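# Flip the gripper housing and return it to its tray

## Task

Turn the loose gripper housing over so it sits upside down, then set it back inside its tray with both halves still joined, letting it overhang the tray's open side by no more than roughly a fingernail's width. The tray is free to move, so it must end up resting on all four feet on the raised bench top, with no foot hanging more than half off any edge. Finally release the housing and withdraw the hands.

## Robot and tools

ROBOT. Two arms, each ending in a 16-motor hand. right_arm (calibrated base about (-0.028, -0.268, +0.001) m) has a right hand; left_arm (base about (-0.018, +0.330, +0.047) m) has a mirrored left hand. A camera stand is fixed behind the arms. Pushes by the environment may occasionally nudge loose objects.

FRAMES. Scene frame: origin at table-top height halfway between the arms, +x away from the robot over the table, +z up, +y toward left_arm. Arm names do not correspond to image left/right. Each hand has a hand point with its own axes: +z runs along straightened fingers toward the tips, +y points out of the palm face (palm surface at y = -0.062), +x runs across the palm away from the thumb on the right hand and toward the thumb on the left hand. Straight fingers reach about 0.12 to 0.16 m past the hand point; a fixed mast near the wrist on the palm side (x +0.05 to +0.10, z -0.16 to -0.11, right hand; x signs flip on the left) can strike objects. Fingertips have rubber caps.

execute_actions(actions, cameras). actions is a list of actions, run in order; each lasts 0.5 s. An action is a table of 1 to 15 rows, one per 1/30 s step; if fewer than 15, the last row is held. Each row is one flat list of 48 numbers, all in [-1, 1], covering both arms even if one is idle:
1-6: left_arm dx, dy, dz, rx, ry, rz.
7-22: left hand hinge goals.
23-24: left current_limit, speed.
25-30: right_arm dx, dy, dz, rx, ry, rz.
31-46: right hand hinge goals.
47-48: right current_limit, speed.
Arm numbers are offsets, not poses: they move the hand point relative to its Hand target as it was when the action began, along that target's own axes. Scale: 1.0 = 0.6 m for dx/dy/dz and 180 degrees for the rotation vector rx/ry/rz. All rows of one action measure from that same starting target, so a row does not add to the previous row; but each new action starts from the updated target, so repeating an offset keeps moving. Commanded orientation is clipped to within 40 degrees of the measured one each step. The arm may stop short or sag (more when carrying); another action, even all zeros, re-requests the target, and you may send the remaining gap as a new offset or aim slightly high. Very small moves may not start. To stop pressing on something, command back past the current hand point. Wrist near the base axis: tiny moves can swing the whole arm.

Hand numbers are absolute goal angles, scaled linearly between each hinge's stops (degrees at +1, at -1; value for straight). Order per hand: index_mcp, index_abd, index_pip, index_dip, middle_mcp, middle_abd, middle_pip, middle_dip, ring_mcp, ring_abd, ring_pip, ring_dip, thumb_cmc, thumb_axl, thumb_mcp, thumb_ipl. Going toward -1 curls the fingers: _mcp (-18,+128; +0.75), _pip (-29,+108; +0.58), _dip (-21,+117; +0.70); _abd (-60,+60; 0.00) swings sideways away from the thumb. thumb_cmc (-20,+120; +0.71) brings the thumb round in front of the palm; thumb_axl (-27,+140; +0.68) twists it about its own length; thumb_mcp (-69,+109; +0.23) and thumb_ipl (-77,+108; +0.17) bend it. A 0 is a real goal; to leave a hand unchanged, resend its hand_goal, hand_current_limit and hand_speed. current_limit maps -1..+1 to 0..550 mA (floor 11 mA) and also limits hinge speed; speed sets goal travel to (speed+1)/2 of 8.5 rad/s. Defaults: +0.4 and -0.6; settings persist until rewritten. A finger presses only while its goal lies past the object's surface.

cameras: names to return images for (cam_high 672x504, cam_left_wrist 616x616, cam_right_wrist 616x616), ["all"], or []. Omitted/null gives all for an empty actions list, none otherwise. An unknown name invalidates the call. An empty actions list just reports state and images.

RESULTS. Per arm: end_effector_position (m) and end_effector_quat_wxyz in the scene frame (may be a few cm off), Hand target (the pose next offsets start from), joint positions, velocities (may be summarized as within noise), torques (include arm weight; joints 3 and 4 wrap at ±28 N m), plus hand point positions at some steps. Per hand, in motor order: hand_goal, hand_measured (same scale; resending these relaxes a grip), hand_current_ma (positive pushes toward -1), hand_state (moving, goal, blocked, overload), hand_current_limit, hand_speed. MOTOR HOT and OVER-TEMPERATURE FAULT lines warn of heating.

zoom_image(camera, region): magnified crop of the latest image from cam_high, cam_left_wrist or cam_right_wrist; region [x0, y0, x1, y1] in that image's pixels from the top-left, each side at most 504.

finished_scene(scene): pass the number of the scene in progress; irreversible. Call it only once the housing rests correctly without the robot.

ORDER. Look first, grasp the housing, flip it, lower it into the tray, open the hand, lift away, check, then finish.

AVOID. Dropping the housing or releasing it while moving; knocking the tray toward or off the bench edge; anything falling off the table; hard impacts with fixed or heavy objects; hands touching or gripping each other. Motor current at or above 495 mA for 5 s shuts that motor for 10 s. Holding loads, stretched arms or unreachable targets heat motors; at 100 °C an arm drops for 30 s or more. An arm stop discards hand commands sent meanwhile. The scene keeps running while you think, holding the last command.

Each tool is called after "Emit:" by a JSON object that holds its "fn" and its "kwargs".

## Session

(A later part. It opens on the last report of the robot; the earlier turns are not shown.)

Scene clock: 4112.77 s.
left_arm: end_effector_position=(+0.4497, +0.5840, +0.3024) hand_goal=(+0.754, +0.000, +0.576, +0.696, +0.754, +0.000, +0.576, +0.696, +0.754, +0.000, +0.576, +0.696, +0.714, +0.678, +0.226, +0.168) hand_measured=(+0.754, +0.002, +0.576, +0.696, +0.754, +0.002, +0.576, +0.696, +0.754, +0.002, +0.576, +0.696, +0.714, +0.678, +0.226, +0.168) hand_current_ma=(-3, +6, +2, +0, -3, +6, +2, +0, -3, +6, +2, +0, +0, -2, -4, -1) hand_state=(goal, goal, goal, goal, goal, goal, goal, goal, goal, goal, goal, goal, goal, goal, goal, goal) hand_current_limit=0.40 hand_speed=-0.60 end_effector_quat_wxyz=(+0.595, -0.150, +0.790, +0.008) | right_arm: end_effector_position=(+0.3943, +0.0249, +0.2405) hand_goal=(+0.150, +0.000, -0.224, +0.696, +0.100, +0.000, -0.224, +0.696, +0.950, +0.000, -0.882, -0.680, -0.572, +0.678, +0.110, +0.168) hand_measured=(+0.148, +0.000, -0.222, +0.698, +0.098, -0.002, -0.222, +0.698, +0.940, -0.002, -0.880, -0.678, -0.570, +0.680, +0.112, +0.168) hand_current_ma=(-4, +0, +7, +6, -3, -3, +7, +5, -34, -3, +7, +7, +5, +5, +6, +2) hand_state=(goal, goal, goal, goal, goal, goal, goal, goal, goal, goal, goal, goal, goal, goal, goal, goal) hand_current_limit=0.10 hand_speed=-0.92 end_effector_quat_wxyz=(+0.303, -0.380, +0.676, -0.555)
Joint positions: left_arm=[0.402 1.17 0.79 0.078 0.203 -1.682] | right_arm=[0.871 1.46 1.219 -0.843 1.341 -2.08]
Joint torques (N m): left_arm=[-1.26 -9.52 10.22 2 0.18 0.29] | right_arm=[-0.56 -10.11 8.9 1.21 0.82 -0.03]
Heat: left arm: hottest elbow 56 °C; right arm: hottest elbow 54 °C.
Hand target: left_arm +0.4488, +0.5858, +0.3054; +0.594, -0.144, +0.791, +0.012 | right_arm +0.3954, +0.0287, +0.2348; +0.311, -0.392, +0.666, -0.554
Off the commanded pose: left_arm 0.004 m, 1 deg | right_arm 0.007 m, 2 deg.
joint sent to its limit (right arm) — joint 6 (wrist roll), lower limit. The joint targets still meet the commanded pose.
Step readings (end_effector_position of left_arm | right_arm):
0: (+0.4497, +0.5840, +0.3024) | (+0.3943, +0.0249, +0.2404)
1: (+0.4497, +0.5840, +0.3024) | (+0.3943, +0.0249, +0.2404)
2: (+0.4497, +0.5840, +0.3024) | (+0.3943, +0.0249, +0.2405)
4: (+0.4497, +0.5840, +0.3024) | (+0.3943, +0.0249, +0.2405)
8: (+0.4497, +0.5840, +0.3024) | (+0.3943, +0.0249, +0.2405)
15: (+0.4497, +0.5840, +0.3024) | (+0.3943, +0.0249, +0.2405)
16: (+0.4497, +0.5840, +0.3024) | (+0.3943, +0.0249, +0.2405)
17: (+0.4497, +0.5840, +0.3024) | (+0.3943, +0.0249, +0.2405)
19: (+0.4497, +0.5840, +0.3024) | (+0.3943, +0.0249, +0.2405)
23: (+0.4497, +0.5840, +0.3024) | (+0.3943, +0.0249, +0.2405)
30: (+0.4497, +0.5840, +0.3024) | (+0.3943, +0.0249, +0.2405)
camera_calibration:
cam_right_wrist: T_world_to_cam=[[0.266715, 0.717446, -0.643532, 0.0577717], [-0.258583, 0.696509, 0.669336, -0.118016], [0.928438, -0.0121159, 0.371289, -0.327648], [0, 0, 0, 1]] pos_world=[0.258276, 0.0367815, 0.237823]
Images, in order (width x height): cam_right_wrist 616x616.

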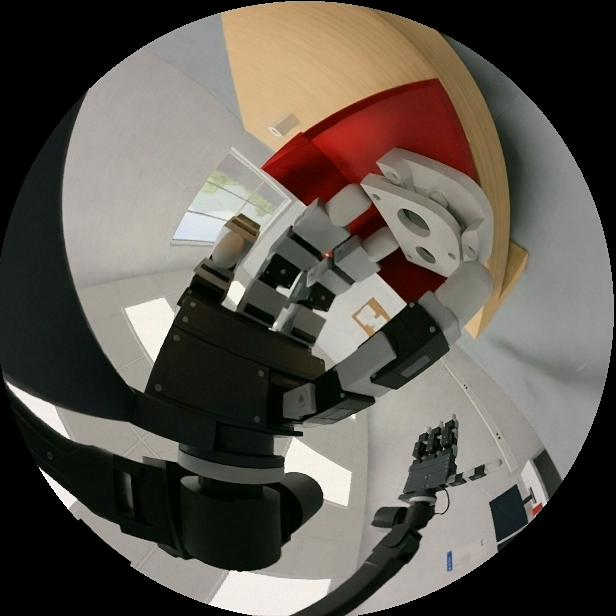

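Emit:
{"fn": "zoom_image", "kwargs": {"camera": "cam_right_wrist", "region": [300, 120, 540, 320]}}

Emit:
{"fn": "execute_actions", "kwargs": {"actions": [[[0,0,0,0,0,0,0.754,0,0.576,0.696,0.754,0,0.576,0.696,0.754,0,0.576,0.696,0.714,0.678,0.226,0.168,0.4,-0.6,0,0,0,0,0,0,0.11,0,-0.225,0.696,0.065,0,-0.225,0.696,0.95,0,-0.883,-0.681,-0.572,0.678,0.06,0.168,0.1,-0.95]],[[0,0,0,0,0,0,0.754,0,0.576,0.696,0.754,0,0.576,0.696,0.754,0,0.576,0.696,0.714,0.678,0.226,0.168,0.4,-0.6,0,0,0,0,0,0,0.11,0,-0.225,0.696,0.065,0,-0.225,0.696,0.95,0,-0.883,-0.681,-0.572,0.678,0.06,0.168,0.1,-0.95]]], "cameras": ["cam_right_wrist"]}}

Scaled by 2.100 from the camera's 616x616 image, which has a finer 880x880 frame.

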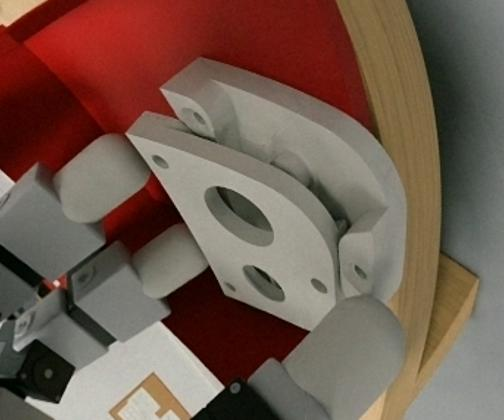

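Scene clock: 4119.30 s.
left_arm: end_effector_position=(+0.4497, +0.5840, +0.3024) hand_goal=(+0.754, +0.000, +0.576, +0.696, +0.754, +0.000, +0.576, +0.696, +0.754, +0.000, +0.576, +0.696, +0.714, +0.678, +0.226, +0.168) hand_measured=(+0.754, +0.002, +0.576, +0.696, +0.754, +0.002, +0.576, +0.696, +0.754, +0.002, +0.576, +0.696, +0.714, +0.678, +0.226, +0.168) hand_current_ma=(-3, +6, +2, +0, -3, +6, +2, +0, -3, +6, +2, +0, +0, -2, -4, -1) hand_state=(goal, goal, goal, goal, goal, goal, goal, goal, goal, goal, goal, goal, goal, goal, goal, goal) hand_current_limit=0.40 hand_speed=-0.60 end_effector_quat_wxyz=(+0.595, -0.150, +0.790, +0.008) | right_arm: end_effector_position=(+0.3943, +0.0249, +0.2405) hand_goal=(+0.110, +0.000, -0.224, +0.696, +0.066, +0.000, -0.224, +0.696, +0.950, +0.000, -0.882, -0.680, -0.572, +0.678, +0.060, +0.168) hand_measured=(+0.110, +0.000, -0.222, +0.698, +0.066, -0.002, -0.222, +0.698, +0.940, -0.002, -0.880, -0.678, -0.570, +0.680, +0.064, +0.168) hand_current_ma=(+0, +0, +7, +6, -2, -3, +7, +5, -34, -3, +7, +7, +5, +5, +13, +2) hand_state=(goal, goal, goal, goal, goal, goal, goal, goal, goal, goal, goal, goal, goal, goal, goal, goal) hand_current_limit=0.10 hand_speed=-0.95 end_effector_quat_wxyz=(+0.303, -0.380, +0.676, -0.555)
Joint positions: left_arm=[0.402 1.17 0.79 0.078 0.203 -1.682] | right_arm=[0.871 1.46 1.219 -0.843 1.341 -2.08]
Joint torques (N m): left_arm=[-0.73 -9.41 10.39 2.03 0.16 0.25] | right_arm=[-0.38 -10.34 8.96 1.28 0.79 -0.01]
Heat: left arm: hottest elbow 56 °C; right arm: hottest elbow 54 °C.
Hand target: left_arm +0.4488, +0.5858, +0.3054; +0.594, -0.144, +0.791, +0.012 | right_arm +0.3954, +0.0287, +0.2348; +0.311, -0.392, +0.666, -0.554
Off the commanded pose: left_arm 0.004 m, 1 deg | right_arm 0.007 m, 2 deg.
joint sent to its limit (right arm) — joint 6 (wrist roll), lower limit. The joint targets still meet the commanded pose.
Step readings (end_effector_position of left_arm | right_arm):
0: (+0.4497, +0.5840, +0.3024) | (+0.3943, +0.0249, +0.2405)
1: (+0.4497, +0.5840, +0.3024) | (+0.3943, +0.0249, +0.2405)
2: (+0.4497, +0.5840, +0.3024) | (+0.3943, +0.0249, +0.2405)
4: (+0.4497, +0.5840, +0.3024) | (+0.3943, +0.0249, +0.2405)
8: (+0.4497, +0.5840, +0.3024) | (+0.3943, +0.0249, +0.2405)
15: (+0.4497, +0.5840, +0.3024) | (+0.3943, +0.0249, +0.2405)
16: (+0.4497, +0.5840, +0.3024) | (+0.3943, +0.0249, +0.2405)
17: (+0.4497, +0.5840, +0.3024) | (+0.3943, +0.0249, +0.2405)
19: (+0.4497, +0.5840, +0.3024) | (+0.3943, +0.0249, +0.2405)
23: (+0.4497, +0.5840, +0.3024) | (+0.3943, +0.0249, +0.2405)
30: (+0.4497, +0.5840, +0.3024) | (+0.3943, +0.0249, +0.2405)
camera_calibration:
cam_right_wrist: T_world_to_cam=[[0.266715, 0.717446, -0.643532, 0.0577717], [-0.258583, 0.696509, 0.669336, -0.118016], [0.928438, -0.0121159, 0.371289, -0.327648], [0, 0, 0, 1]] pos_world=[0.258276, 0.0367815, 0.237823]
Images, in order (width x height): cam_right_wrist 616x616.

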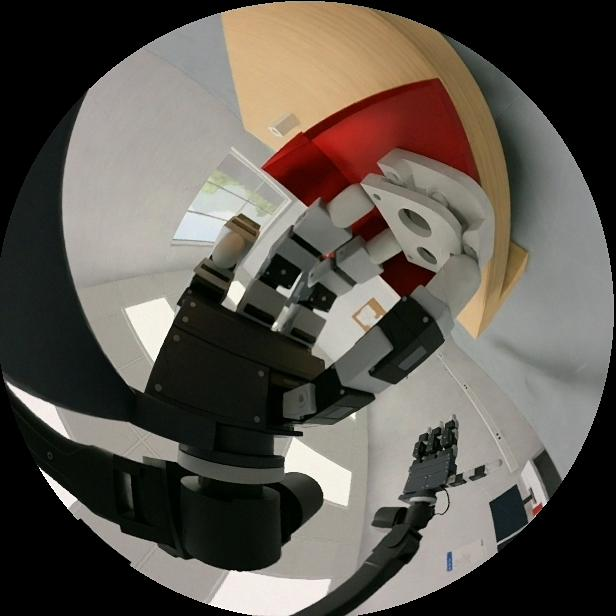

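Emit:
{"fn": "execute_actions", "kwargs": {"actions": [[[0,0,0,0,0,0,0.754,0,0.576,0.696,0.754,0,0.576,0.696,0.754,0,0.576,0.696,0.714,0.678,0.226,0.168,0.4,-0.6,0,0,0,0,0,0,0.08,0,-0.225,0.696,0.04,0,-0.225,0.696,0.95,0,-0.883,-0.681,-0.572,0.678,0.02,0.168,0.1,-0.95]],[[0,0,0,0,0,0,0.754,0,0.576,0.696,0.754,0,0.576,0.696,0.754,0,0.576,0.696,0.714,0.678,0.226,0.168,0.4,-0.6,0,0,0,0,0,0,0.06,0,-0.225,0.696,0.025,0,-0.225,0.696,0.95,0,-0.883,-0.681,-0.572,0.678,0.0,0.168,0.1,-0.95]]], "cameras": ["cam_right_wrist"]}}

Emit:
{"fn": "zoom_image", "kwargs": {"camera": "cam_right_wrist", "region": [300, 120, 540, 320]}}

Scene clock: 4129.70 s.
left_arm: end_effector_position=(+0.4497, +0.5840, +0.3024) hand_goal=(+0.754, +0.000, +0.576, +0.696, +0.754, +0.000, +0.576, +0.696, +0.754, +0.000, +0.576, +0.696, +0.714, +0.678, +0.226, +0.168) hand_measured=(+0.754, +0.002, +0.576, +0.696, +0.754, +0.002, +0.576, +0.696, +0.754, +0.002, +0.576, +0.696, +0.714, +0.678, +0.226, +0.168) hand_current_ma=(-3, +6, +2, +0, -3, +6, +2, +0, -3, +6, +2, +0, +0, -2, -4, -1) hand_state=(goal, goal, goal, goal, goal, goal, goal, goal, goal, goal, goal, goal, goal, goal, goal, goal) hand_current_limit=0.40 hand_speed=-0.60 end_effector_quat_wxyz=(+0.595, -0.150, +0.790, +0.008) | right_arm: end_effector_position=(+0.3947, +0.0249, +0.2410) hand_goal=(+0.060, +0.000, -0.224, +0.696, +0.026, +0.000, -0.224, +0.696, +0.950, +0.000, -0.882, -0.680, -0.572, +0.678, +0.000, +0.168) hand_measured=(+0.092, +0.000, -0.216, +0.700, +0.036, -0.002, -0.222, +0.698, +0.940, -0.002, -0.880, -0.678, -0.570, +0.680, +0.038, +0.176) hand_current_ma=(+122, +0, +24, +8, +31, -3, +7, +5, -34, -3, +7, +7, +4, +5, +187, +28) hand_state=(blocked, goal, goal, goal, goal, goal, goal, goal, goal, goal, goal, goal, goal, goal, blocked, goal) hand_current_limit=0.10 hand_speed=-0.95 end_effector_quat_wxyz=(+0.304, -0.378, +0.676, -0.555)
Joint positions: left_arm=[0.402 1.17 0.79 0.078 0.203 -1.682] | right_arm=[0.871 1.46 1.219 -0.841 1.344 -2.08]
Joint torques (N m): left_arm=[-0.97 -9.05 10.37 2.07 0.18 0.26] | right_arm=[-0.67 -10.17 8.95 1.13 0.71 -0.02]
Heat: left arm: hottest elbow 56 °C; right arm: hottest elbow 53 °C.
Hand target: left_arm +0.4488, +0.5858, +0.3054; +0.594, -0.144, +0.791, +0.012 | right_arm +0.3954, +0.0287, +0.2348; +0.311, -0.392, +0.666, -0.554
Off the commanded pose: left_arm 0.004 m, 1 deg | right_arm 0.007 m, 2 deg.
joint sent to its limit (right arm) — joint 6 (wrist roll), lower limit. The joint targets still meet the commanded pose.
Step readings (end_effector_position of left_arm | right_arm):
0: (+0.4497, +0.5840, +0.3024) | (+0.3943, +0.0249, +0.2405)
1: (+0.4497, +0.5840, +0.3024) | (+0.3943, +0.0249, +0.2405)
2: (+0.4497, +0.5840, +0.3024) | (+0.3943, +0.0249, +0.2405)
4: (+0.4497, +0.5840, +0.3024) | (+0.3943, +0.0248, +0.2405)
8: (+0.4497, +0.5840, +0.3024) | (+0.3944, +0.0250, +0.2407)
15: (+0.4497, +0.5840, +0.3024) | (+0.3945, +0.0250, +0.2408)
16: (+0.4497, +0.5840, +0.3024) | (+0.3945, +0.0250, +0.2408)
17: (+0.4497, +0.5840, +0.3024) | (+0.3945, +0.0250, +0.2408)
19: (+0.4497, +0.5840, +0.3024) | (+0.3946, +0.0249, +0.2409)
23: (+0.4497, +0.5840, +0.3024) | (+0.3947, +0.0249, +0.2410)
30: (+0.4497, +0.5840, +0.3024) | (+0.3947, +0.0249, +0.2410)
camera_calibration:
cam_right_wrist: T_world_to_cam=[[0.269905, 0.717489, -0.642154, 0.0563409], [-0.260072, 0.696439, 0.668831, -0.117519], [0.927099, -0.0135146, 0.374572, -0.328496], [0, 0, 0, 1]] pos_world=[0.258778, 0.0369811, 0.237825]
Images, in order (width x height): cam_right_wrist 616x616.

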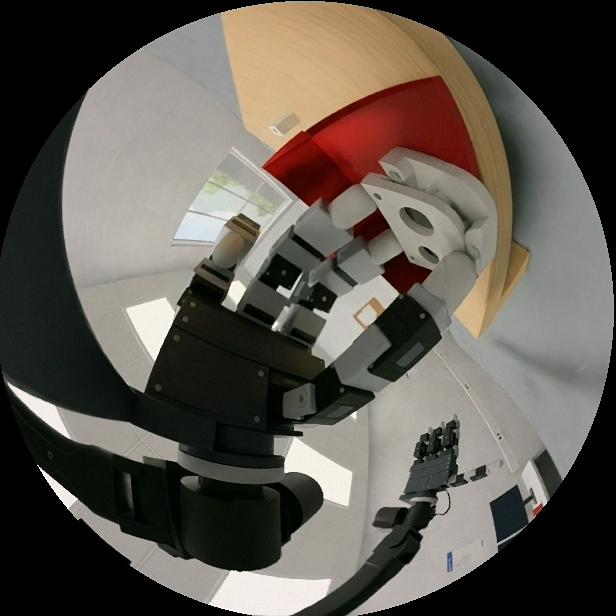

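Scaled by 2.100 from the camera's 616x616 image, which has a finer 880x880 frame.

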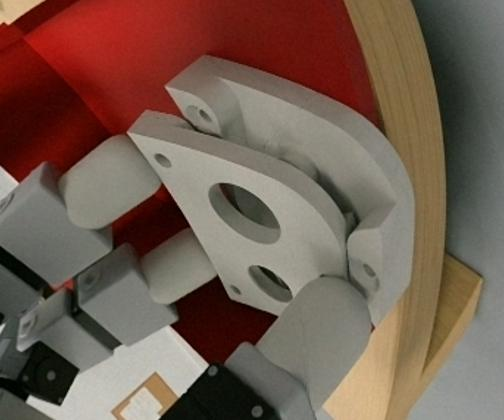

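Emit:
{"fn": "execute_actions", "kwargs": {"actions": [[[0,0,0,0,0,0,0.754,0,0.576,0.696,0.754,0,0.576,0.696,0.754,0,0.576,0.696,0.714,0.678,0.226,0.168,0.4,-0.6,0,0,0,0,0,0,0.06,0,-0.225,0.696,-0.01,0,-0.225,0.696,0.95,0,-0.883,-0.681,-0.572,0.678,0.0,0.168,0.1,-0.95]],[[0,0,0,0,0,0,0.754,0,0.576,0.696,0.754,0,0.576,0.696,0.754,0,0.576,0.696,0.714,0.678,0.226,0.168,0.4,-0.6,0,-0.04,-0.0085,0,0,0,0.05,0,-0.225,0.696,-0.01,0,-0.225,0.696,0.95,0,-0.883,-0.681,-0.572,0.678,-0.005,0.168,0.1,-0.95]]], "cameras": ["cam_right_wrist"]}}

Emit:
{"fn": "zoom_image", "kwargs": {"camera": "cam_right_wrist", "region": [300, 120, 540, 320]}}

Scene clock: 4136.80 s.
left_arm: end_effector_position=(+0.4497, +0.5840, +0.3024) hand_goal=(+0.754, +0.000, +0.576, +0.696, +0.754, +0.000, +0.576, +0.696, +0.754, +0.000, +0.576, +0.696, +0.714, +0.678, +0.226, +0.168) hand_measured=(+0.754, +0.002, +0.576, +0.696, +0.754, +0.002, +0.576, +0.696, +0.754, +0.002, +0.576, +0.696, +0.714, +0.678, +0.226, +0.168) hand_current_ma=(-3, +6, +2, +0, -3, +6, +2, +0, -3, +6, +2, +0, +0, -2, -4, -1) hand_state=(goal, goal, goal, goal, goal, goal, goal, goal, goal, goal, goal, goal, goal, goal, goal, goal) hand_current_limit=0.40 hand_speed=-0.60 end_effector_quat_wxyz=(+0.595, -0.150, +0.790, +0.008) | right_arm: end_effector_position=(+0.3915, +0.0202, +0.2416) hand_goal=(+0.050, +0.000, -0.224, +0.696, -0.010, +0.000, -0.224, +0.696, +0.950, +0.000, -0.882, -0.680, -0.572, +0.678, -0.004, +0.168) hand_measured=(+0.080, +0.000, -0.216, +0.700, +0.008, +0.000, -0.218, +0.698, +0.940, -0.002, -0.880, -0.678, -0.566, +0.680, +0.020, +0.176) hand_current_ma=(+107, -1, +26, +9, +62, -1, +19, +5, -34, -3, +7, +7, +18, +5, +109, +35) hand_state=(blocked, goal, goal, goal, goal, goal, goal, goal, goal, goal, goal, goal, goal, goal, blocked, goal) hand_current_limit=0.10 hand_speed=-0.95 end_effector_quat_wxyz=(+0.292, -0.387, +0.671, -0.561)
Joint positions: left_arm=[0.402 1.17 0.79 0.078 0.203 -1.682] | right_arm=[0.871 1.46 1.226 -0.88 1.347 -2.08]
Joint torques (N m): left_arm=[-1.26 -9.64 10.09 1.92 0.18 0.29] | right_arm=[-0.21 -11.28 12.21 0.29 0.65 -0.03]
Heat: left arm: hottest elbow 56 °C; right arm: hottest elbow 53 °C.
Hand target: left_arm +0.4488, +0.5858, +0.3054; +0.594, -0.144, +0.791, +0.012 | right_arm +0.3953, +0.0293, +0.2593; +0.311, -0.392, +0.666, -0.554
Off the commanded pose: left_arm 0.004 m, 1 deg | right_arm 0.020 m, 2 deg.
joint sent to its limit (right arm) — joint 6 (wrist roll), lower limit. The joint targets still meet the commanded pose.
Step readings (end_effector_position of left_arm | right_arm):
0: (+0.4497, +0.5840, +0.3024) | (+0.3947, +0.0249, +0.2410)
1: (+0.4497, +0.5840, +0.3024) | (+0.3947, +0.0249, +0.2410)
2: (+0.4497, +0.5840, +0.3024) | (+0.3947, +0.0249, +0.2411)
4: (+0.4497, +0.5840, +0.3024) | (+0.3948, +0.0248, +0.2411)
8: (+0.4497, +0.5840, +0.3024) | (+0.3948, +0.0247, +0.2413)
15: (+0.4497, +0.5840, +0.3024) | (+0.3948, +0.0247, +0.2413)
16: (+0.4497, +0.5840, +0.3024) | (+0.3948, +0.0247, +0.2413)
17: (+0.4497, +0.5840, +0.3024) | (+0.3948, +0.0246, +0.2413)
19: (+0.4497, +0.5840, +0.3024) | (+0.3940, +0.0234, +0.2408)
23: (+0.4497, +0.5840, +0.3024) | (+0.3924, +0.0214, +0.2413)
30: (+0.4497, +0.5840, +0.3024) | (+0.3917, +0.0204, +0.2417)
camera_calibration:
cam_right_wrist: T_world_to_cam=[[0.259231, 0.698997, -0.666486, 0.0714041], [-0.247121, 0.715109, 0.653873, -0.11724], [0.933665, -0.00480164, 0.358115, -0.324587], [0, 0, 0, 1]] pos_world=[0.255573, 0.0323696, 0.240489]
Images, in order (width x height): cam_right_wrist 616x616.

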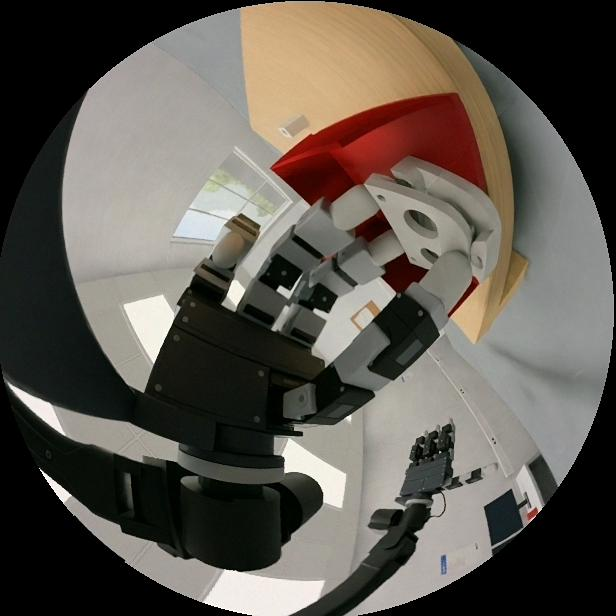

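Scaled by 2.100 from the camera's 616x616 image, which has a finer 880x880 frame.

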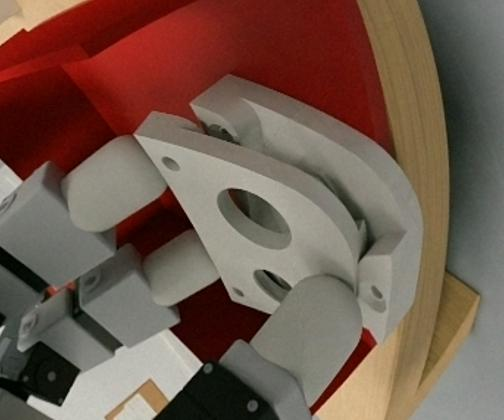

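Emit:
{"fn": "execute_actions", "kwargs": {"actions": [[[0,0,0,0,0,0,0.754,0,0.576,0.696,0.754,0,0.576,0.696,0.754,0,0.576,0.696,0.714,0.678,0.226,0.168,0.4,-0.6,0,-0.03,-0.0064,0,0,0,0.05,0,-0.225,0.696,-0.015,0,-0.225,0.696,0.95,0,-0.883,-0.681,-0.572,0.678,-0.01,0.168,0.1,-0.95]]], "cameras": ["cam_right_wrist"]}}

Emit:
{"fn": "zoom_image", "kwargs": {"camera": "cam_right_wrist", "region": [300, 120, 540, 320]}}

Scene clock: 4140.90 s.
left_arm: end_effector_position=(+0.4497, +0.5840, +0.3024) hand_goal=(+0.754, +0.000, +0.576, +0.696, +0.754, +0.000, +0.576, +0.696, +0.754, +0.000, +0.576, +0.696, +0.714, +0.678, +0.226, +0.168) hand_measured=(+0.754, +0.002, +0.576, +0.696, +0.754, +0.002, +0.576, +0.696, +0.754, +0.002, +0.576, +0.696, +0.714, +0.678, +0.226, +0.168) hand_current_ma=(-3, +6, +2, +0, -3, +6, +2, +0, -3, +6, +2, +0, +0, -2, -4, -1) hand_state=(goal, goal, goal, goal, goal, goal, goal, goal, goal, goal, goal, goal, goal, goal, goal, goal) hand_current_limit=0.40 hand_speed=-0.60 end_effector_quat_wxyz=(+0.595, -0.150, +0.790, +0.008) | right_arm: end_effector_position=(+0.3897, +0.0180, +0.2494) hand_goal=(+0.050, +0.000, -0.224, +0.696, -0.014, +0.000, -0.224, +0.696, +0.950, +0.000, -0.882, -0.680, -0.572, +0.678, -0.010, +0.168) hand_measured=(+0.050, +0.000, -0.220, +0.700, -0.014, +0.000, -0.220, +0.698, +0.940, -0.002, -0.880, -0.678, -0.568, +0.680, -0.006, +0.170) hand_current_ma=(-1, -1, +12, +9, +0, -1, +13, +5, -34, -3, +7, +7, +9, +5, +11, +7) hand_state=(goal, goal, goal, goal, goal, goal, goal, goal, goal, goal, goal, goal, goal, goal, goal, goal) hand_current_limit=0.10 hand_speed=-0.95 end_effector_quat_wxyz=(+0.282, -0.395, +0.667, -0.565)
Joint positions: left_arm=[0.402 1.17 0.79 0.078 0.203 -1.682] | right_arm=[0.871 1.46 1.252 -0.933 1.347 -2.08]
Joint torques (N m): left_arm=[-1.03 -9.52 10.17 1.87 0.17 0.25] | right_arm=[-0.38 -11.4 13.31 0.27 0.7 -0.02]
Heat: left arm: hottest elbow 56 °C; right arm: hottest elbow 54 °C.
Hand target: left_arm +0.4488, +0.5858, +0.3054; +0.594, -0.144, +0.791, +0.012 | right_arm +0.3953, +0.0298, +0.2777; +0.311, -0.392, +0.666, -0.554
Off the commanded pose: left_arm 0.004 m, 1 deg | right_arm 0.031 m, 3 deg.
joint sent to its limit (right arm) — joint 6 (wrist roll), lower limit. The joint targets still meet the commanded pose.
Step readings (end_effector_position of left_arm | right_arm):
0: (+0.4497, +0.5840, +0.3024) | (+0.3915, +0.0202, +0.2416)
1: (+0.4497, +0.5840, +0.3024) | (+0.3915, +0.0202, +0.2417)
2: (+0.4497, +0.5840, +0.3024) | (+0.3913, +0.0199, +0.2424)
4: (+0.4497, +0.5840, +0.3024) | (+0.3904, +0.0188, +0.2439)
8: (+0.4497, +0.5840, +0.3024) | (+0.3897, +0.0180, +0.2471)
15: (+0.4497, +0.5840, +0.3024) | (+0.3898, +0.0181, +0.2494)
camera_calibration:
cam_right_wrist: T_world_to_cam=[[0.247639, 0.684764, -0.6854, 0.0881024], [-0.236152, 0.72876, 0.642761, -0.122975], [0.939631, 0.00268627, 0.342178, -0.324195], [0, 0, 0, 1]] pos_world=[0.253765, 0.0301606, 0.250361]
Images, in order (width x height): cam_right_wrist 616x616.

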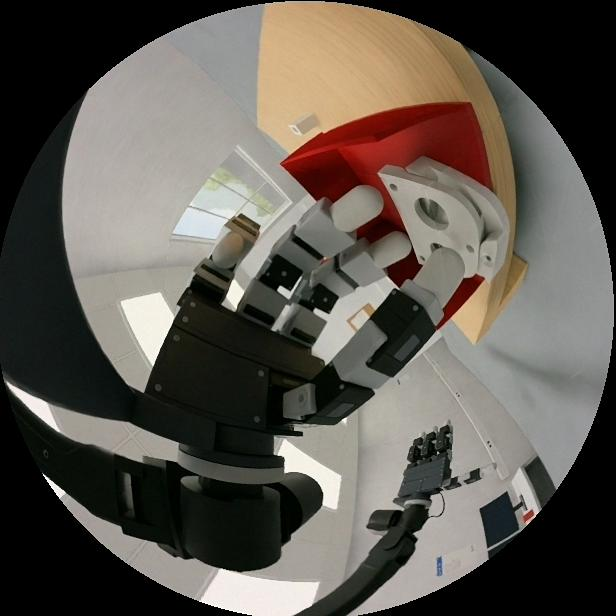

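Scaled by 2.100 from the camera's 616x616 image, which has a finer 880x880 frame.

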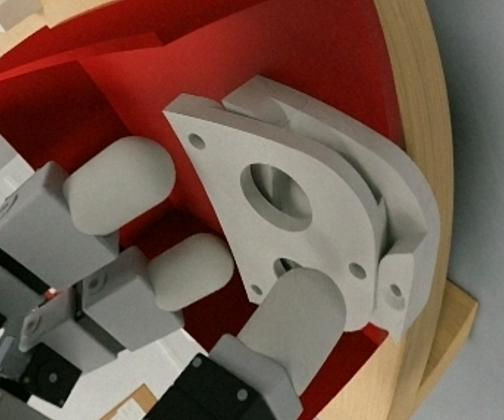

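Emit:
{"fn": "execute_actions", "kwargs": {"actions": [[[0,0,0,0,0,0,0.754,0,0.576,0.696,0.754,0,0.576,0.696,0.754,0,0.576,0.696,0.714,0.678,0.226,0.168,0.4,-0.6,0,0,0,0,0,0,0.12,0,-0.225,0.696,0.12,0,-0.225,0.696,0.95,0,-0.883,-0.681,-0.572,0.678,0.12,0.168,0.1,-0.9]],[[0,0,0,0,0,0,0.754,0,0.576,0.696,0.754,0,0.576,0.696,0.754,0,0.576,0.696,0.714,0.678,0.226,0.168,0.4,-0.6,0,0,0,0,0,0,0.206,0,-0.225,0.696,0.206,0,-0.225,0.696,0.95,0,-0.883,-0.681,-0.572,0.678,0.226,0.168,0.1,-0.8]]], "cameras": ["cam_right_wrist"]}}

Emit:
{"fn": "zoom_image", "kwargs": {"camera": "cam_right_wrist", "region": [300, 120, 540, 320]}}

Scene clock: 4149.13 s.
left_arm: end_effector_position=(+0.4497, +0.5840, +0.3024) hand_goal=(+0.754, +0.000, +0.576, +0.696, +0.754, +0.000, +0.576, +0.696, +0.754, +0.000, +0.576, +0.696, +0.714, +0.678, +0.226, +0.168) hand_measured=(+0.754, +0.002, +0.576, +0.696, +0.754, +0.002, +0.576, +0.696, +0.754, +0.002, +0.576, +0.696, +0.714, +0.678, +0.226, +0.168) hand_current_ma=(-3, +6, +2, +0, -3, +6, +2, +0, -3, +6, +2, +0, +0, -2, -4, -1) hand_state=(goal, goal, goal, goal, goal, goal, goal, goal, goal, goal, goal, goal, goal, goal, goal, goal) hand_current_limit=0.40 hand_speed=-0.60 end_effector_quat_wxyz=(+0.595, -0.150, +0.790, +0.008) | right_arm: end_effector_position=(+0.3897, +0.0180, +0.2493) hand_goal=(+0.206, +0.000, -0.224, +0.696, +0.206, +0.000, -0.224, +0.696, +0.950, +0.000, -0.882, -0.680, -0.572, +0.678, +0.226, +0.168) hand_measured=(+0.194, +0.000, -0.220, +0.700, +0.194, +0.000, -0.220, +0.698, +0.940, -0.002, -0.880, -0.678, -0.568, +0.680, +0.222, +0.170) hand_current_ma=(-39, -1, +9, +9, -39, -1, +9, +5, -34, -3, +7, +7, +9, +5, -13, +5) hand_state=(goal, goal, goal, goal, goal, goal, goal, goal, goal, goal, goal, goal, goal, goal, goal, goal) hand_current_limit=0.10 hand_speed=-0.80 end_effector_quat_wxyz=(+0.282, -0.395, +0.667, -0.565)
Joint positions: left_arm=[0.402 1.17 0.79 0.078 0.203 -1.682] | right_arm=[0.871 1.46 1.252 -0.933 1.347 -2.08]
Joint torques (N m): left_arm=[-0.91 -9.58 10.25 1.95 0.12 0.27] | right_arm=[-0.03 -11.93 13.29 0.4 0.7 -0.04]
Heat: left arm: hottest elbow 56 °C; right arm: hottest elbow 57 °C.
Hand target: left_arm +0.4488, +0.5858, +0.3054; +0.594, -0.144, +0.791, +0.012 | right_arm +0.3953, +0.0298, +0.2777; +0.311, -0.392, +0.666, -0.554
Off the commanded pose: left_arm 0.004 m, 1 deg | right_arm 0.031 m, 3 deg.
joint sent to its limit (right arm) — joint 6 (wrist roll), lower limit. The joint targets still meet the commanded pose.
Step readings (end_effector_position of left_arm | right_arm):
0: (+0.4497, +0.5840, +0.3024) | (+0.3897, +0.0180, +0.2494)
1: (+0.4497, +0.5840, +0.3024) | (+0.3897, +0.0180, +0.2494)
2: (+0.4497, +0.5840, +0.3024) | (+0.3897, +0.0180, +0.2494)
4: (+0.4497, +0.5840, +0.3024) | (+0.3897, +0.0180, +0.2493)
8: (+0.4497, +0.5840, +0.3024) | (+0.3897, +0.0180, +0.2493)
15: (+0.4497, +0.5840, +0.3024) | (+0.3897, +0.0180, +0.2493)
16: (+0.4497, +0.5840, +0.3024) | (+0.3897, +0.0180, +0.2493)
17: (+0.4497, +0.5840, +0.3024) | (+0.3897, +0.0180, +0.2493)
19: (+0.4497, +0.5840, +0.3024) | (+0.3897, +0.0180, +0.2493)
23: (+0.4497, +0.5840, +0.3024) | (+0.3897, +0.0180, +0.2493)
30: (+0.4497, +0.5840, +0.3024) | (+0.3897, +0.0180, +0.2493)
camera_calibration:
cam_right_wrist: T_world_to_cam=[[0.247297, 0.684942, -0.685345, 0.0881948], [-0.236079, 0.728592, 0.642978, -0.123067], [0.93974, 0.002789, 0.341879, -0.324056], [0, 0, 0, 1]] pos_world=[0.253665, 0.0301608, 0.250361]
Images, in order (width x height): cam_right_wrist 616x616.

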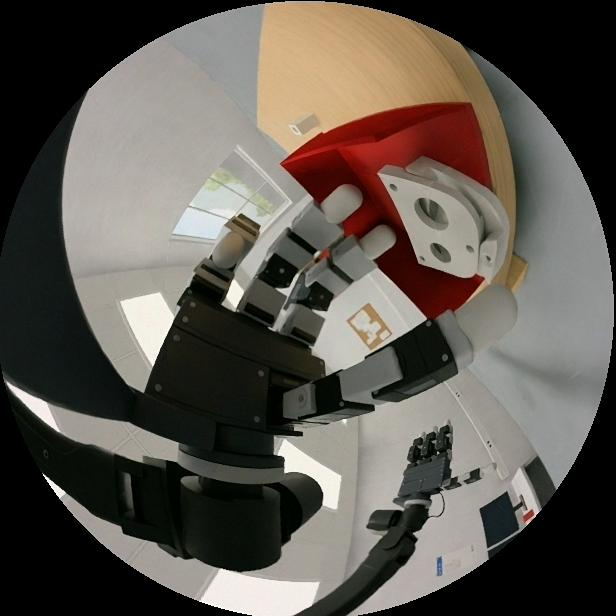

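Scaled by 2.100 from the camera's 616x616 image, which has a finer 880x880 frame.

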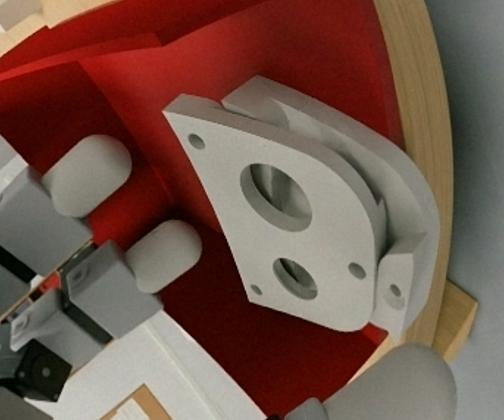

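Emit:
{"fn": "execute_actions", "kwargs": {"actions": [[[0,0,0,0,0,0,0.754,0,0.576,0.696,0.754,0,0.576,0.696,0.754,0,0.576,0.696,0.714,0.678,0.226,0.168,0.4,-0.6,0,-0.06,-0.012,0,0,0,0.206,0,-0.225,0.696,0.206,0,-0.225,0.696,0.95,0,-0.883,-0.681,-0.572,0.678,0.226,0.168,0.2,-0.6]],[[0,0,0,0,0,0,0.754,0,0.576,0.696,0.754,0,0.576,0.696,0.754,0,0.576,0.696,0.714,0.678,0.226,0.168,0.4,-0.6,0,-0.03,-0.006,0,0,0,0.206,0,-0.225,0.696,0.206,0,-0.225,0.696,0.95,0,-0.883,-0.681,-0.572,0.678,0.226,0.168,0.2,-0.6]]], "cameras": ["cam_right_wrist","cam_high"]}}

Emit:
{"fn": "zoom_image", "kwargs": {"camera": "cam_right_wrist", "region": [300, 120, 540, 320]}}

Scene clock: 4170.67 s.
left_arm: end_effector_position=(+0.4497, +0.5840, +0.3024) hand_goal=(+0.754, +0.000, +0.576, +0.696, +0.754, +0.000, +0.576, +0.696, +0.754, +0.000, +0.576, +0.696, +0.714, +0.678, +0.226, +0.168) hand_measured=(+0.754, +0.002, +0.576, +0.696, +0.754, +0.002, +0.576, +0.696, +0.754, +0.002, +0.576, +0.696, +0.714, +0.678, +0.226, +0.168) hand_current_ma=(-3, +6, +2, +0, -3, +6, +2, +0, -3, +6, +2, +0, +0, -2, -4, -1) hand_state=(goal, goal, goal, goal, goal, goal, goal, goal, goal, goal, goal, goal, goal, goal, goal, goal) hand_current_limit=0.40 hand_speed=-0.60 end_effector_quat_wxyz=(+0.595, -0.150, +0.790, +0.008) | right_arm: end_effector_position=(+0.3924, +0.0217, +0.3042) hand_goal=(+0.206, +0.000, -0.224, +0.696, +0.206, +0.000, -0.224, +0.696, +0.950, +0.000, -0.882, -0.680, -0.572, +0.678, +0.226, +0.168) hand_measured=(+0.194, +0.000, -0.220, +0.700, +0.194, +0.000, -0.220, +0.698, +0.940, -0.002, -0.880, -0.678, -0.570, +0.680, +0.222, +0.170) hand_current_ma=(-38, -1, +9, +9, -38, -1, +9, +5, -34, -3, +7, +7, +7, +5, -13, +5) hand_state=(goal, goal, goal, goal, goal, goal, goal, goal, goal, goal, goal, goal, goal, goal, goal, goal) hand_current_limit=0.20 hand_speed=-0.60 end_effector_quat_wxyz=(+0.283, -0.395, +0.668, -0.564)
Joint positions: left_arm=[0.402 1.17 0.79 0.078 0.203 -1.682] | right_arm=[0.871 1.452 1.388 -1.076 1.345 -2.081]
Joint torques (N m): left_arm=[-1.85 -9 10.17 2.11 0.16 0.27] | right_arm=[-0.44 -11.87 13.53 0.35 0.74 -0.01]
Heat: left arm: hottest elbow 56 °C; right arm: hottest elbow 62 °C.
Hand target: left_arm +0.4488, +0.5858, +0.3054; +0.594, -0.144, +0.791, +0.012 | right_arm +0.3958, +0.0308, +0.3326; +0.310, -0.392, +0.666, -0.554
Off the commanded pose: left_arm 0.004 m, 1 deg | right_arm 0.030 m, 3 deg.
joint sent to its limit (right arm) — joint 6 (wrist roll), lower limit. The joint targets still meet the commanded pose.
Step readings (end_effector_position of left_arm | right_arm):
0: (+0.4497, +0.5840, +0.3024) | (+0.3897, +0.0180, +0.2493)
1: (+0.4497, +0.5840, +0.3024) | (+0.3897, +0.0180, +0.2496)
2: (+0.4497, +0.5840, +0.3024) | (+0.3891, +0.0175, +0.2507)
4: (+0.4497, +0.5840, +0.3024) | (+0.3884, +0.0167, +0.2558)
8: (+0.4497, +0.5840, +0.3024) | (+0.3913, +0.0202, +0.2747)
15: (+0.4497, +0.5840, +0.3024) | (+0.3922, +0.0214, +0.2872)
16: (+0.4497, +0.5840, +0.3024) | (+0.3920, +0.0212, +0.2871)
17: (+0.4497, +0.5840, +0.3024) | (+0.3915, +0.0205, +0.2874)
19: (+0.4497, +0.5840, +0.3024) | (+0.3907, +0.0196, +0.2896)
23: (+0.4497, +0.5840, +0.3024) | (+0.3919, +0.0211, +0.2993)
30: (+0.4497, +0.5840, +0.3024) | (+0.3926, +0.0220, +0.3043)
camera_calibration:
cam_right_wrist: T_world_to_cam=[[0.246946, 0.686162, -0.684251, 0.122377], [-0.236429, 0.727443, 0.644149, -0.160559], [0.939744, 0.00270694, 0.341867, -0.345462], [0, 0, 0, 1]] pos_world=[0.256464, 0.0337618, 0.305263]
Images, in order (width x height): cam_high 672x504, cam_right_wrist 616x616.

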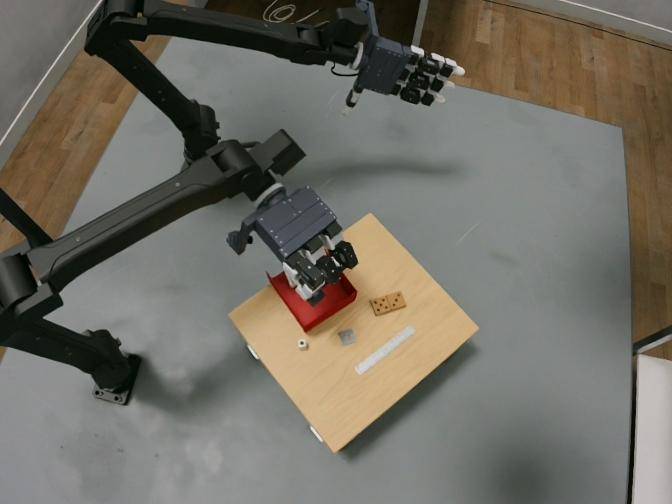

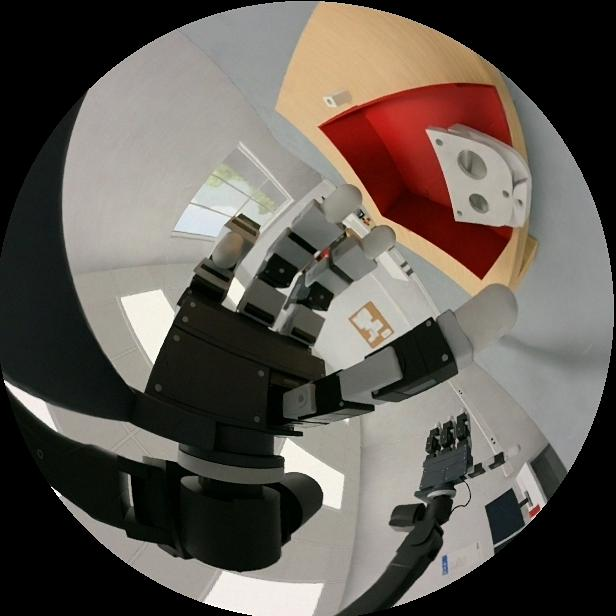

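Scaled by 2.100 from the camera's 616x616 image, which has a finer 880x880 frame.

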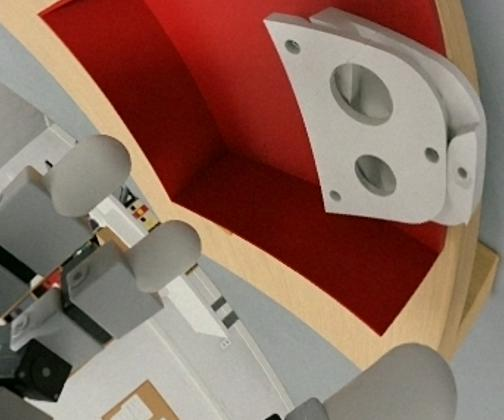

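Emit:
{"fn": "execute_actions", "kwargs": {"actions": [[[0,0,0,0,0,0,0.754,0,0.576,0.696,0.754,0,0.576,0.696,0.754,0,0.576,0.696,0.714,0.678,0.226,0.168,0.4,-0.6,0,0.01,0,-0.1437,0.0176,0.0218,0.206,0,-0.225,0.696,0.206,0,-0.225,0.696,0.95,0,-0.883,-0.681,-0.572,0.678,0.226,0.168,0.2,-0.6]],[[0,0,0,0,0,0,0.754,0,0.576,0.696,0.754,0,0.576,0.696,0.754,0,0.576,0.696,0.714,0.678,0.226,0.168,0.4,-0.6,0,0,0,-0.1437,0.0176,0.0218,0.48,0,-0.883,-0.681,0.48,0,-0.883,-0.681,0.48,0,-0.883,-0.681,-0.572,0.678,0.226,0.168,0.2,-0.6]],[[0,0,0,0,0,0,0.754,0,0.576,0.696,0.754,0,0.576,0.696,0.754,0,0.576,0.696,0.714,0.678,0.226,0.168,0.4,-0.6,0,0,0,-0.1437,0.0176,0.0218,0.48,0,-0.883,-0.681,0.48,0,-0.883,-0.681,0.48,0,-0.883,-0.681,0.714,0.678,0.226,0.168,0.2,-0.6]]], "cameras": ["cam_right_wrist"]}}

Scene clock: 4190.80 s.
left_arm: end_effector_position=(+0.4497, +0.5840, +0.3024) hand_goal=(+0.754, +0.000, +0.576, +0.696, +0.754, +0.000, +0.576, +0.696, +0.754, +0.000, +0.576, +0.696, +0.714, +0.678, +0.226, +0.168) hand_measured=(+0.754, +0.002, +0.576, +0.696, +0.754, +0.002, +0.576, +0.696, +0.754, +0.002, +0.576, +0.696, +0.714, +0.678, +0.226, +0.168) hand_current_ma=(-3, +6, +2, +0, -3, +6, +2, +0, -3, +6, +2, +0, +0, -2, -4, -1) hand_state=(goal, goal, goal, goal, goal, goal, goal, goal, goal, goal, goal, goal, goal, goal, goal, goal) hand_current_limit=0.40 hand_speed=-0.60 end_effector_quat_wxyz=(+0.595, -0.150, +0.790, +0.008) | right_arm: end_effector_position=(+0.3903, +0.0265, +0.3170) hand_goal=(+0.480, +0.000, -0.882, -0.680, +0.480, +0.000, -0.882, -0.680, +0.480, +0.000, -0.882, -0.680, +0.714, +0.678, +0.226, +0.168) hand_measured=(+0.482, +0.000, -0.876, -0.678, +0.482, +0.000, -0.876, -0.678, +0.482, -0.002, -0.880, -0.678, +0.712, +0.680, +0.222, +0.168) hand_current_ma=(+4, -1, +17, +7, +4, -1, +17, +6, +5, -3, +7, +7, -5, +5, -15, +1) hand_state=(goal, goal, goal, goal, goal, goal, goal, goal, goal, goal, goal, goal, goal, goal, goal, goal) hand_current_limit=0.20 hand_speed=-0.60 end_effector_quat_wxyz=(+0.031, -0.382, +0.924, -0.003)
Joint positions: left_arm=[0.402 1.17 0.79 0.078 0.203 -1.682] | right_arm=[0.413 1.648 1.81 -1.671 0.009 -1.91]
Joint torques (N m): left_arm=[-0.67 -8.94 10.21 2 0.16 0.3] | right_arm=[-0.38 -12.92 11.64 -0.12 -0.24 -0.01]
Heat: left arm: hottest elbow 56 °C; right arm: hottest elbow 61 °C.
Hand target: left_arm +0.4488, +0.5858, +0.3054; +0.594, -0.144, +0.791, +0.012 | right_arm +0.3947, +0.0313, +0.3267; -0.004, -0.390, +0.921, -0.012
Off the commanded pose: left_arm 0.004 m, 1 deg | right_arm 0.012 m, 4 deg.
joint sent to its limit (right arm) — joint 4 (wrist pitch), lower limit. The joint targets are off in orientation, not in position.
Step readings (end_effector_position of left_arm | right_arm):
0: (+0.4497, +0.5840, +0.3024) | (+0.3924, +0.0217, +0.3042)
1: (+0.4497, +0.5840, +0.3024) | (+0.3916, +0.0229, +0.3029)
2: (+0.4497, +0.5840, +0.3024) | (+0.3876, +0.0289, +0.2967)
4: (+0.4497, +0.5840, +0.3024) | (+0.3788, +0.0397, +0.2866)
8: (+0.4497, +0.5840, +0.3024) | (+0.3757, +0.0310, +0.2945)
15: (+0.4497, +0.5840, +0.3024) | (+0.3858, +0.0162, +0.3232)
16: (+0.4497, +0.5840, +0.3024) | (+0.3845, +0.0189, +0.3226)
17: (+0.4497, +0.5840, +0.3024) | (+0.3786, +0.0261, +0.3193)
19: (+0.4497, +0.5840, +0.3024) | (+0.3683, +0.0398, +0.3147)
23: (+0.4497, +0.5840, +0.3024) | (+0.3775, +0.0341, +0.3135)
30: (+0.4497, +0.5840, +0.3024) | (+0.3889, +0.0185, +0.3086)
31: (+0.4497, +0.5840, +0.3024) | (+0.3869, +0.0212, +0.3087)
32: (+0.4497, +0.5840, +0.3024) | (+0.3806, +0.0298, +0.3105)
34: (+0.4497, +0.5840, +0.3024) | (+0.3711, +0.0444, +0.3177)
38: (+0.4497, +0.5840, +0.3024) | (+0.3797, +0.0375, +0.3239)
45: (+0.4497, +0.5840, +0.3024) | (+0.3938, +0.0219, +0.3169)
camera_calibration:
cam_right_wrist: T_world_to_cam=[[0.0736437, 0.996311, 0.0440531, -0.0431036], [0.656603, -0.081687, 0.7498, -0.533438], [0.750633, -0.0262926, -0.660196, 0.0444058], [0, 0, 0, 1]] pos_world=[0.320099, 0.000537209, 0.431187]
Images, in order (width x height): cam_right_wrist 616x616.

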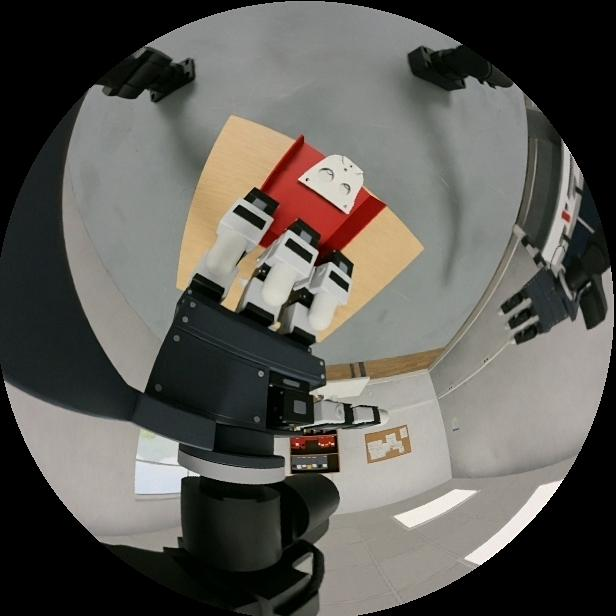

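Emit:
{"fn": "zoom_image", "kwargs": {"camera": "cam_right_wrist", "region": [270, 130, 390, 230]}}

Scaled by 4.200 from the camera's 616x616 image, which has a finer 880x880 frame.

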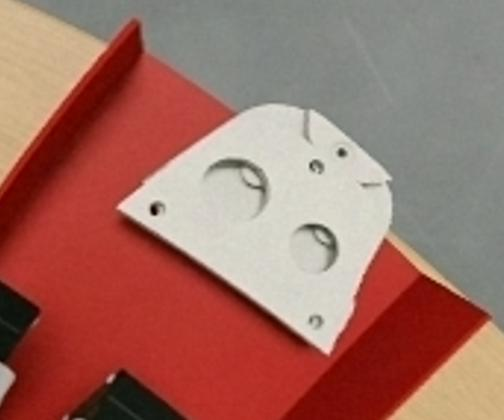

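Emit:
{"fn": "execute_actions", "kwargs": {"actions": [[[0,0,0,0,0,0,0.754,0,0.576,0.696,0.754,0,0.576,0.696,0.754,0,0.576,0.696,0.714,0.678,0.226,0.168,0.4,-0.6,0,0,0,0.1437,-0.0176,-0.0218,0.48,0,-0.883,-0.681,0.48,0,-0.883,-0.681,0.48,0,-0.883,-0.681,0.714,0.678,0.226,0.168,0.2,-0.6]],[[0,0,0,0,0,0,0.754,0,0.576,0.696,0.754,0,0.576,0.696,0.754,0,0.576,0.696,0.714,0.678,0.226,0.168,0.4,-0.6,0,0,0,0.1437,-0.0176,-0.0218,0.206,0,-0.225,0.696,0.206,0,-0.225,0.696,0.95,0,-0.883,-0.681,0.714,0.678,0.226,0.168,0.2,-0.6]],[[0,0,0,0,0,0,0.754,0,0.576,0.696,0.754,0,0.576,0.696,0.754,0,0.576,0.696,0.714,0.678,0.226,0.168,0.4,-0.6,0,0,0,0.1437,-0.0176,-0.0218,0.206,0,-0.225,0.696,0.206,0,-0.225,0.696,0.95,0,-0.883,-0.681,-0.572,0.678,0.226,0.168,0.2,-0.6]]], "cameras": ["cam_right_wrist"]}}

Scene clock: 4234.27 s.
left_arm: end_effector_position=(+0.4497, +0.5840, +0.3024) hand_goal=(+0.754, +0.000, +0.576, +0.696, +0.754, +0.000, +0.576, +0.696, +0.754, +0.000, +0.576, +0.696, +0.714, +0.678, +0.226, +0.168) hand_measured=(+0.754, +0.002, +0.576, +0.696, +0.754, +0.002, +0.576, +0.696, +0.754, +0.002, +0.576, +0.696, +0.714, +0.678, +0.226, +0.168) hand_current_ma=(-3, +6, +2, +0, -3, +6, +2, +0, -3, +6, +2, +0, +0, -2, -4, -1) hand_state=(goal, goal, goal, goal, goal, goal, goal, goal, goal, goal, goal, goal, goal, goal, goal, goal) hand_current_limit=0.40 hand_speed=-0.60 end_effector_quat_wxyz=(+0.595, -0.150, +0.790, +0.008) | right_arm: end_effector_position=(+0.3934, +0.0349, +0.3190) hand_goal=(+0.206, +0.000, -0.224, +0.696, +0.206, +0.000, -0.224, +0.696, +0.950, +0.000, -0.882, -0.680, -0.572, +0.678, +0.226, +0.168) hand_measured=(+0.202, +0.000, -0.224, +0.694, +0.202, +0.000, -0.224, +0.694, +0.938, -0.002, -0.880, -0.678, -0.570, +0.680, +0.224, +0.168) hand_current_ma=(-9, -1, -1, -7, -8, -1, -2, -6, -42, -3, +7, +7, +7, +5, -9, +1) hand_state=(goal, goal, goal, goal, goal, goal, goal, goal, goal, goal, goal, goal, goal, goal, goal, goal) hand_current_limit=0.20 hand_speed=-0.60 end_effector_quat_wxyz=(+0.296, -0.392, +0.668, -0.559)
Joint positions: left_arm=[0.402 1.17 0.79 0.078 0.203 -1.682] | right_arm=[0.886 1.463 1.435 -1.094 1.347 -2.073]
Joint torques (N m): left_arm=[-0.32 -9.29 10.28 1.94 0.18 0.29] | right_arm=[-1.26 -12.57 9.18 1.31 0.84 -0.02]
Heat: left arm: hottest elbow 56 °C; right arm: hottest elbow 63 °C.
Hand target: left_arm +0.4488, +0.5858, +0.3054; +0.594, -0.144, +0.791, +0.012 | right_arm +0.3946, +0.0313, +0.3267; +0.310, -0.392, +0.666, -0.554
Off the commanded pose: left_arm 0.004 m, 1 deg | right_arm 0.008 m, 2 deg.
Step readings (end_effector_position of left_arm | right_arm):
0: (+0.4497, +0.5840, +0.3024) | (+0.3903, +0.0265, +0.3170)
1: (+0.4497, +0.5840, +0.3024) | (+0.3910, +0.0250, +0.3159)
2: (+0.4497, +0.5840, +0.3024) | (+0.3941, +0.0179, +0.3109)
4: (+0.4497, +0.5840, +0.3024) | (+0.4011, +0.0050, +0.3020)
8: (+0.4497, +0.5840, +0.3024) | (+0.3972, +0.0169, +0.2995)
15: (+0.4497, +0.5840, +0.3024) | (+0.3847, +0.0343, +0.3040)
16: (+0.4497, +0.5840, +0.3024) | (+0.3871, +0.0313, +0.3045)
17: (+0.4497, +0.5840, +0.3024) | (+0.3941, +0.0239, +0.3050)
19: (+0.4497, +0.5840, +0.3024) | (+0.4093, +0.0114, +0.3087)
23: (+0.4497, +0.5840, +0.3024) | (+0.4029, +0.0196, +0.3176)
30: (+0.4497, +0.5840, +0.3024) | (+0.3897, +0.0374, +0.3230)
31: (+0.4497, +0.5840, +0.3024) | (+0.3924, +0.0347, +0.3228)
32: (+0.4497, +0.5840, +0.3024) | (+0.3991, +0.0281, +0.3245)
34: (+0.4497, +0.5840, +0.3024) | (+0.4087, +0.0149, +0.3285)
38: (+0.4497, +0.5840, +0.3024) | (+0.3997, +0.0229, +0.3225)
45: (+0.4497, +0.5840, +0.3024) | (+0.3937, +0.0403, +0.3097)
camera_calibration:
cam_right_wrist: T_world_to_cam=[[0.248669, 0.702089, -0.667259, 0.116558], [-0.256143, 0.71204, 0.65375, -0.174222], [0.934106, 0.00834672, 0.356897, -0.354209], [0, 0, 0, 1]] pos_world=[0.257259, 0.0451757, 0.318088]
Images, in order (width x height): cam_right_wrist 616x616.

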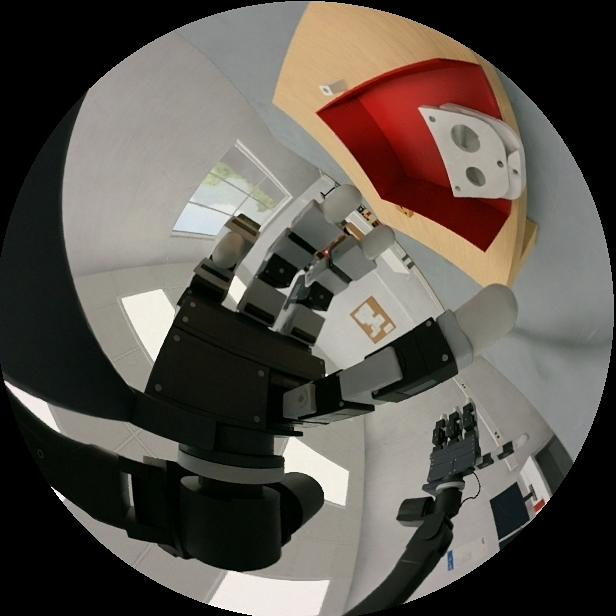

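Emit:
{"fn": "execute_actions", "kwargs": {"actions": [[[0,0,0,0,0,0,0.754,0,0.576,0.696,0.754,0,0.576,0.696,0.754,0,0.576,0.696,0.714,0.678,0.226,0.168,0.4,-0.6,0.0195,0.0813,0.0178,0,0,0,0.206,0,-0.225,0.696,0.206,0,-0.225,0.696,0.95,0,-0.883,-0.681,-0.572,0.678,0.226,0.168,0.2,-0.6]],[[0,0,0,0,0,0,0.754,0,0.576,0.696,0.754,0,0.576,0.696,0.754,0,0.576,0.696,0.714,0.678,0.226,0.168,0.4,-0.6,0,0.045,0.0098,0,0,0,0.206,0,-0.225,0.696,0.206,0,-0.225,0.696,0.95,0,-0.883,-0.681,-0.572,0.678,0.226,0.168,0.2,-0.6]]], "cameras": ["cam_right_wrist"]}}

Emit:
{"fn": "zoom_image", "kwargs": {"camera": "cam_right_wrist", "region": [300, 120, 540, 320]}}

Scene clock: 4241.53 s.
left_arm: end_effector_position=(+0.4497, +0.5840, +0.3024) hand_goal=(+0.754, +0.000, +0.576, +0.696, +0.754, +0.000, +0.576, +0.696, +0.754, +0.000, +0.576, +0.696, +0.714, +0.678, +0.226, +0.168) hand_measured=(+0.754, +0.002, +0.576, +0.696, +0.754, +0.002, +0.576, +0.696, +0.754, +0.002, +0.576, +0.696, +0.714, +0.678, +0.226, +0.168) hand_current_ma=(-3, +6, +2, +0, -3, +6, +2, +0, -3, +6, +2, +0, +0, -2, -4, -1) hand_state=(goal, goal, goal, goal, goal, goal, goal, goal, goal, goal, goal, goal, goal, goal, goal, goal) hand_current_limit=0.40 hand_speed=-0.60 end_effector_quat_wxyz=(+0.595, -0.150, +0.790, +0.008) | right_arm: end_effector_position=(+0.3860, +0.0210, +0.2463) hand_goal=(+0.206, +0.000, -0.224, +0.696, +0.206, +0.000, -0.224, +0.696, +0.950, +0.000, -0.882, -0.680, -0.572, +0.678, +0.226, +0.168) hand_measured=(+0.202, +0.000, -0.224, +0.694, +0.202, +0.000, -0.224, +0.694, +0.938, -0.002, -0.880, -0.678, -0.570, +0.680, +0.224, +0.168) hand_current_ma=(-9, -1, -1, -7, -9, -1, -2, -6, -42, -3, +7, +7, +6, +5, -9, +1) hand_state=(goal, goal, goal, goal, goal, goal, goal, goal, goal, goal, goal, goal, goal, goal, goal, goal) hand_current_limit=0.20 hand_speed=-0.60 end_effector_quat_wxyz=(+0.299, -0.388, +0.671, -0.557)
Joint positions: left_arm=[0.402 1.17 0.79 0.078 0.203 -1.682] | right_arm=[0.88 1.441 1.218 -0.881 1.343 -2.079]
Joint torques (N m): left_arm=[-0.79 -8.94 10.22 2.17 0.15 0.3] | right_arm=[-1.32 -11.22 9.11 1.25 0.77 -0.03]
Heat: left arm: hottest elbow 56 °C; right arm: hottest elbow 63 °C.
Hand target: left_arm +0.4488, +0.5858, +0.3054; +0.594, -0.144, +0.791, +0.012 | right_arm +0.3894, +0.0190, +0.2495; +0.310, -0.392, +0.666, -0.554
Off the commanded pose: left_arm 0.004 m, 1 deg | right_arm 0.005 m, 2 deg.
joint sent to its limit (right arm) — joint 6 (wrist roll), lower limit. The joint targets still meet the commanded pose.
Step readings (end_effector_position of left_arm | right_arm):
0: (+0.4497, +0.5840, +0.3024) | (+0.3933, +0.0348, +0.3190)
1: (+0.4497, +0.5840, +0.3024) | (+0.3933, +0.0348, +0.3183)
2: (+0.4497, +0.5840, +0.3024) | (+0.3933, +0.0347, +0.3161)
4: (+0.4497, +0.5840, +0.3024) | (+0.3916, +0.0306, +0.3053)
8: (+0.4497, +0.5840, +0.3024) | (+0.3860, +0.0224, +0.2760)
15: (+0.4497, +0.5840, +0.3024) | (+0.3867, +0.0222, +0.2670)
16: (+0.4497, +0.5840, +0.3024) | (+0.3869, +0.0225, +0.2670)
17: (+0.4497, +0.5840, +0.3024) | (+0.3873, +0.0230, +0.2659)
19: (+0.4497, +0.5840, +0.3024) | (+0.3879, +0.0238, +0.2616)
23: (+0.4497, +0.5840, +0.3024) | (+0.3857, +0.0206, +0.2488)
30: (+0.4497, +0.5840, +0.3024) | (+0.3859, +0.0208, +0.2462)
camera_calibration:
cam_right_wrist: T_world_to_cam=[[0.254054, 0.709178, -0.657665, 0.0750273], [-0.256944, 0.705029, 0.660995, -0.119921], [0.932436, 0.00105464, 0.361335, -0.321564], [0, 0, 0, 1]] pos_world=[0.249964, 0.0316791, 0.244802]
Images, in order (width x height): cam_right_wrist 616x616.

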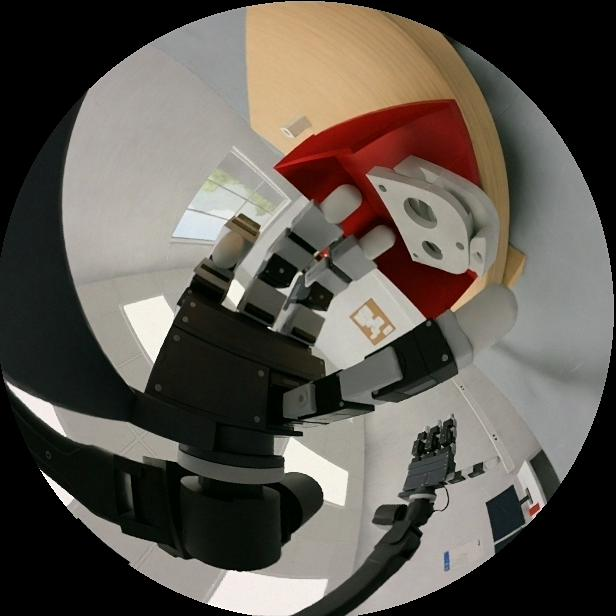

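Scaled by 2.100 from the camera's 616x616 image, which has a finer 880x880 frame.

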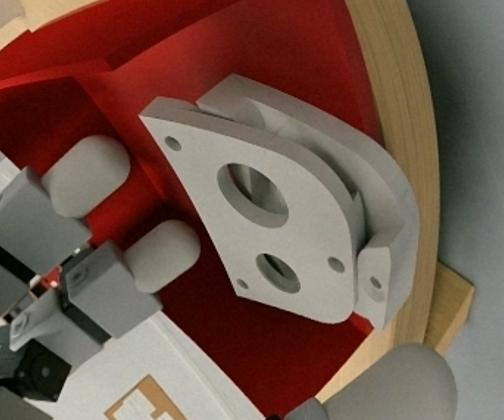

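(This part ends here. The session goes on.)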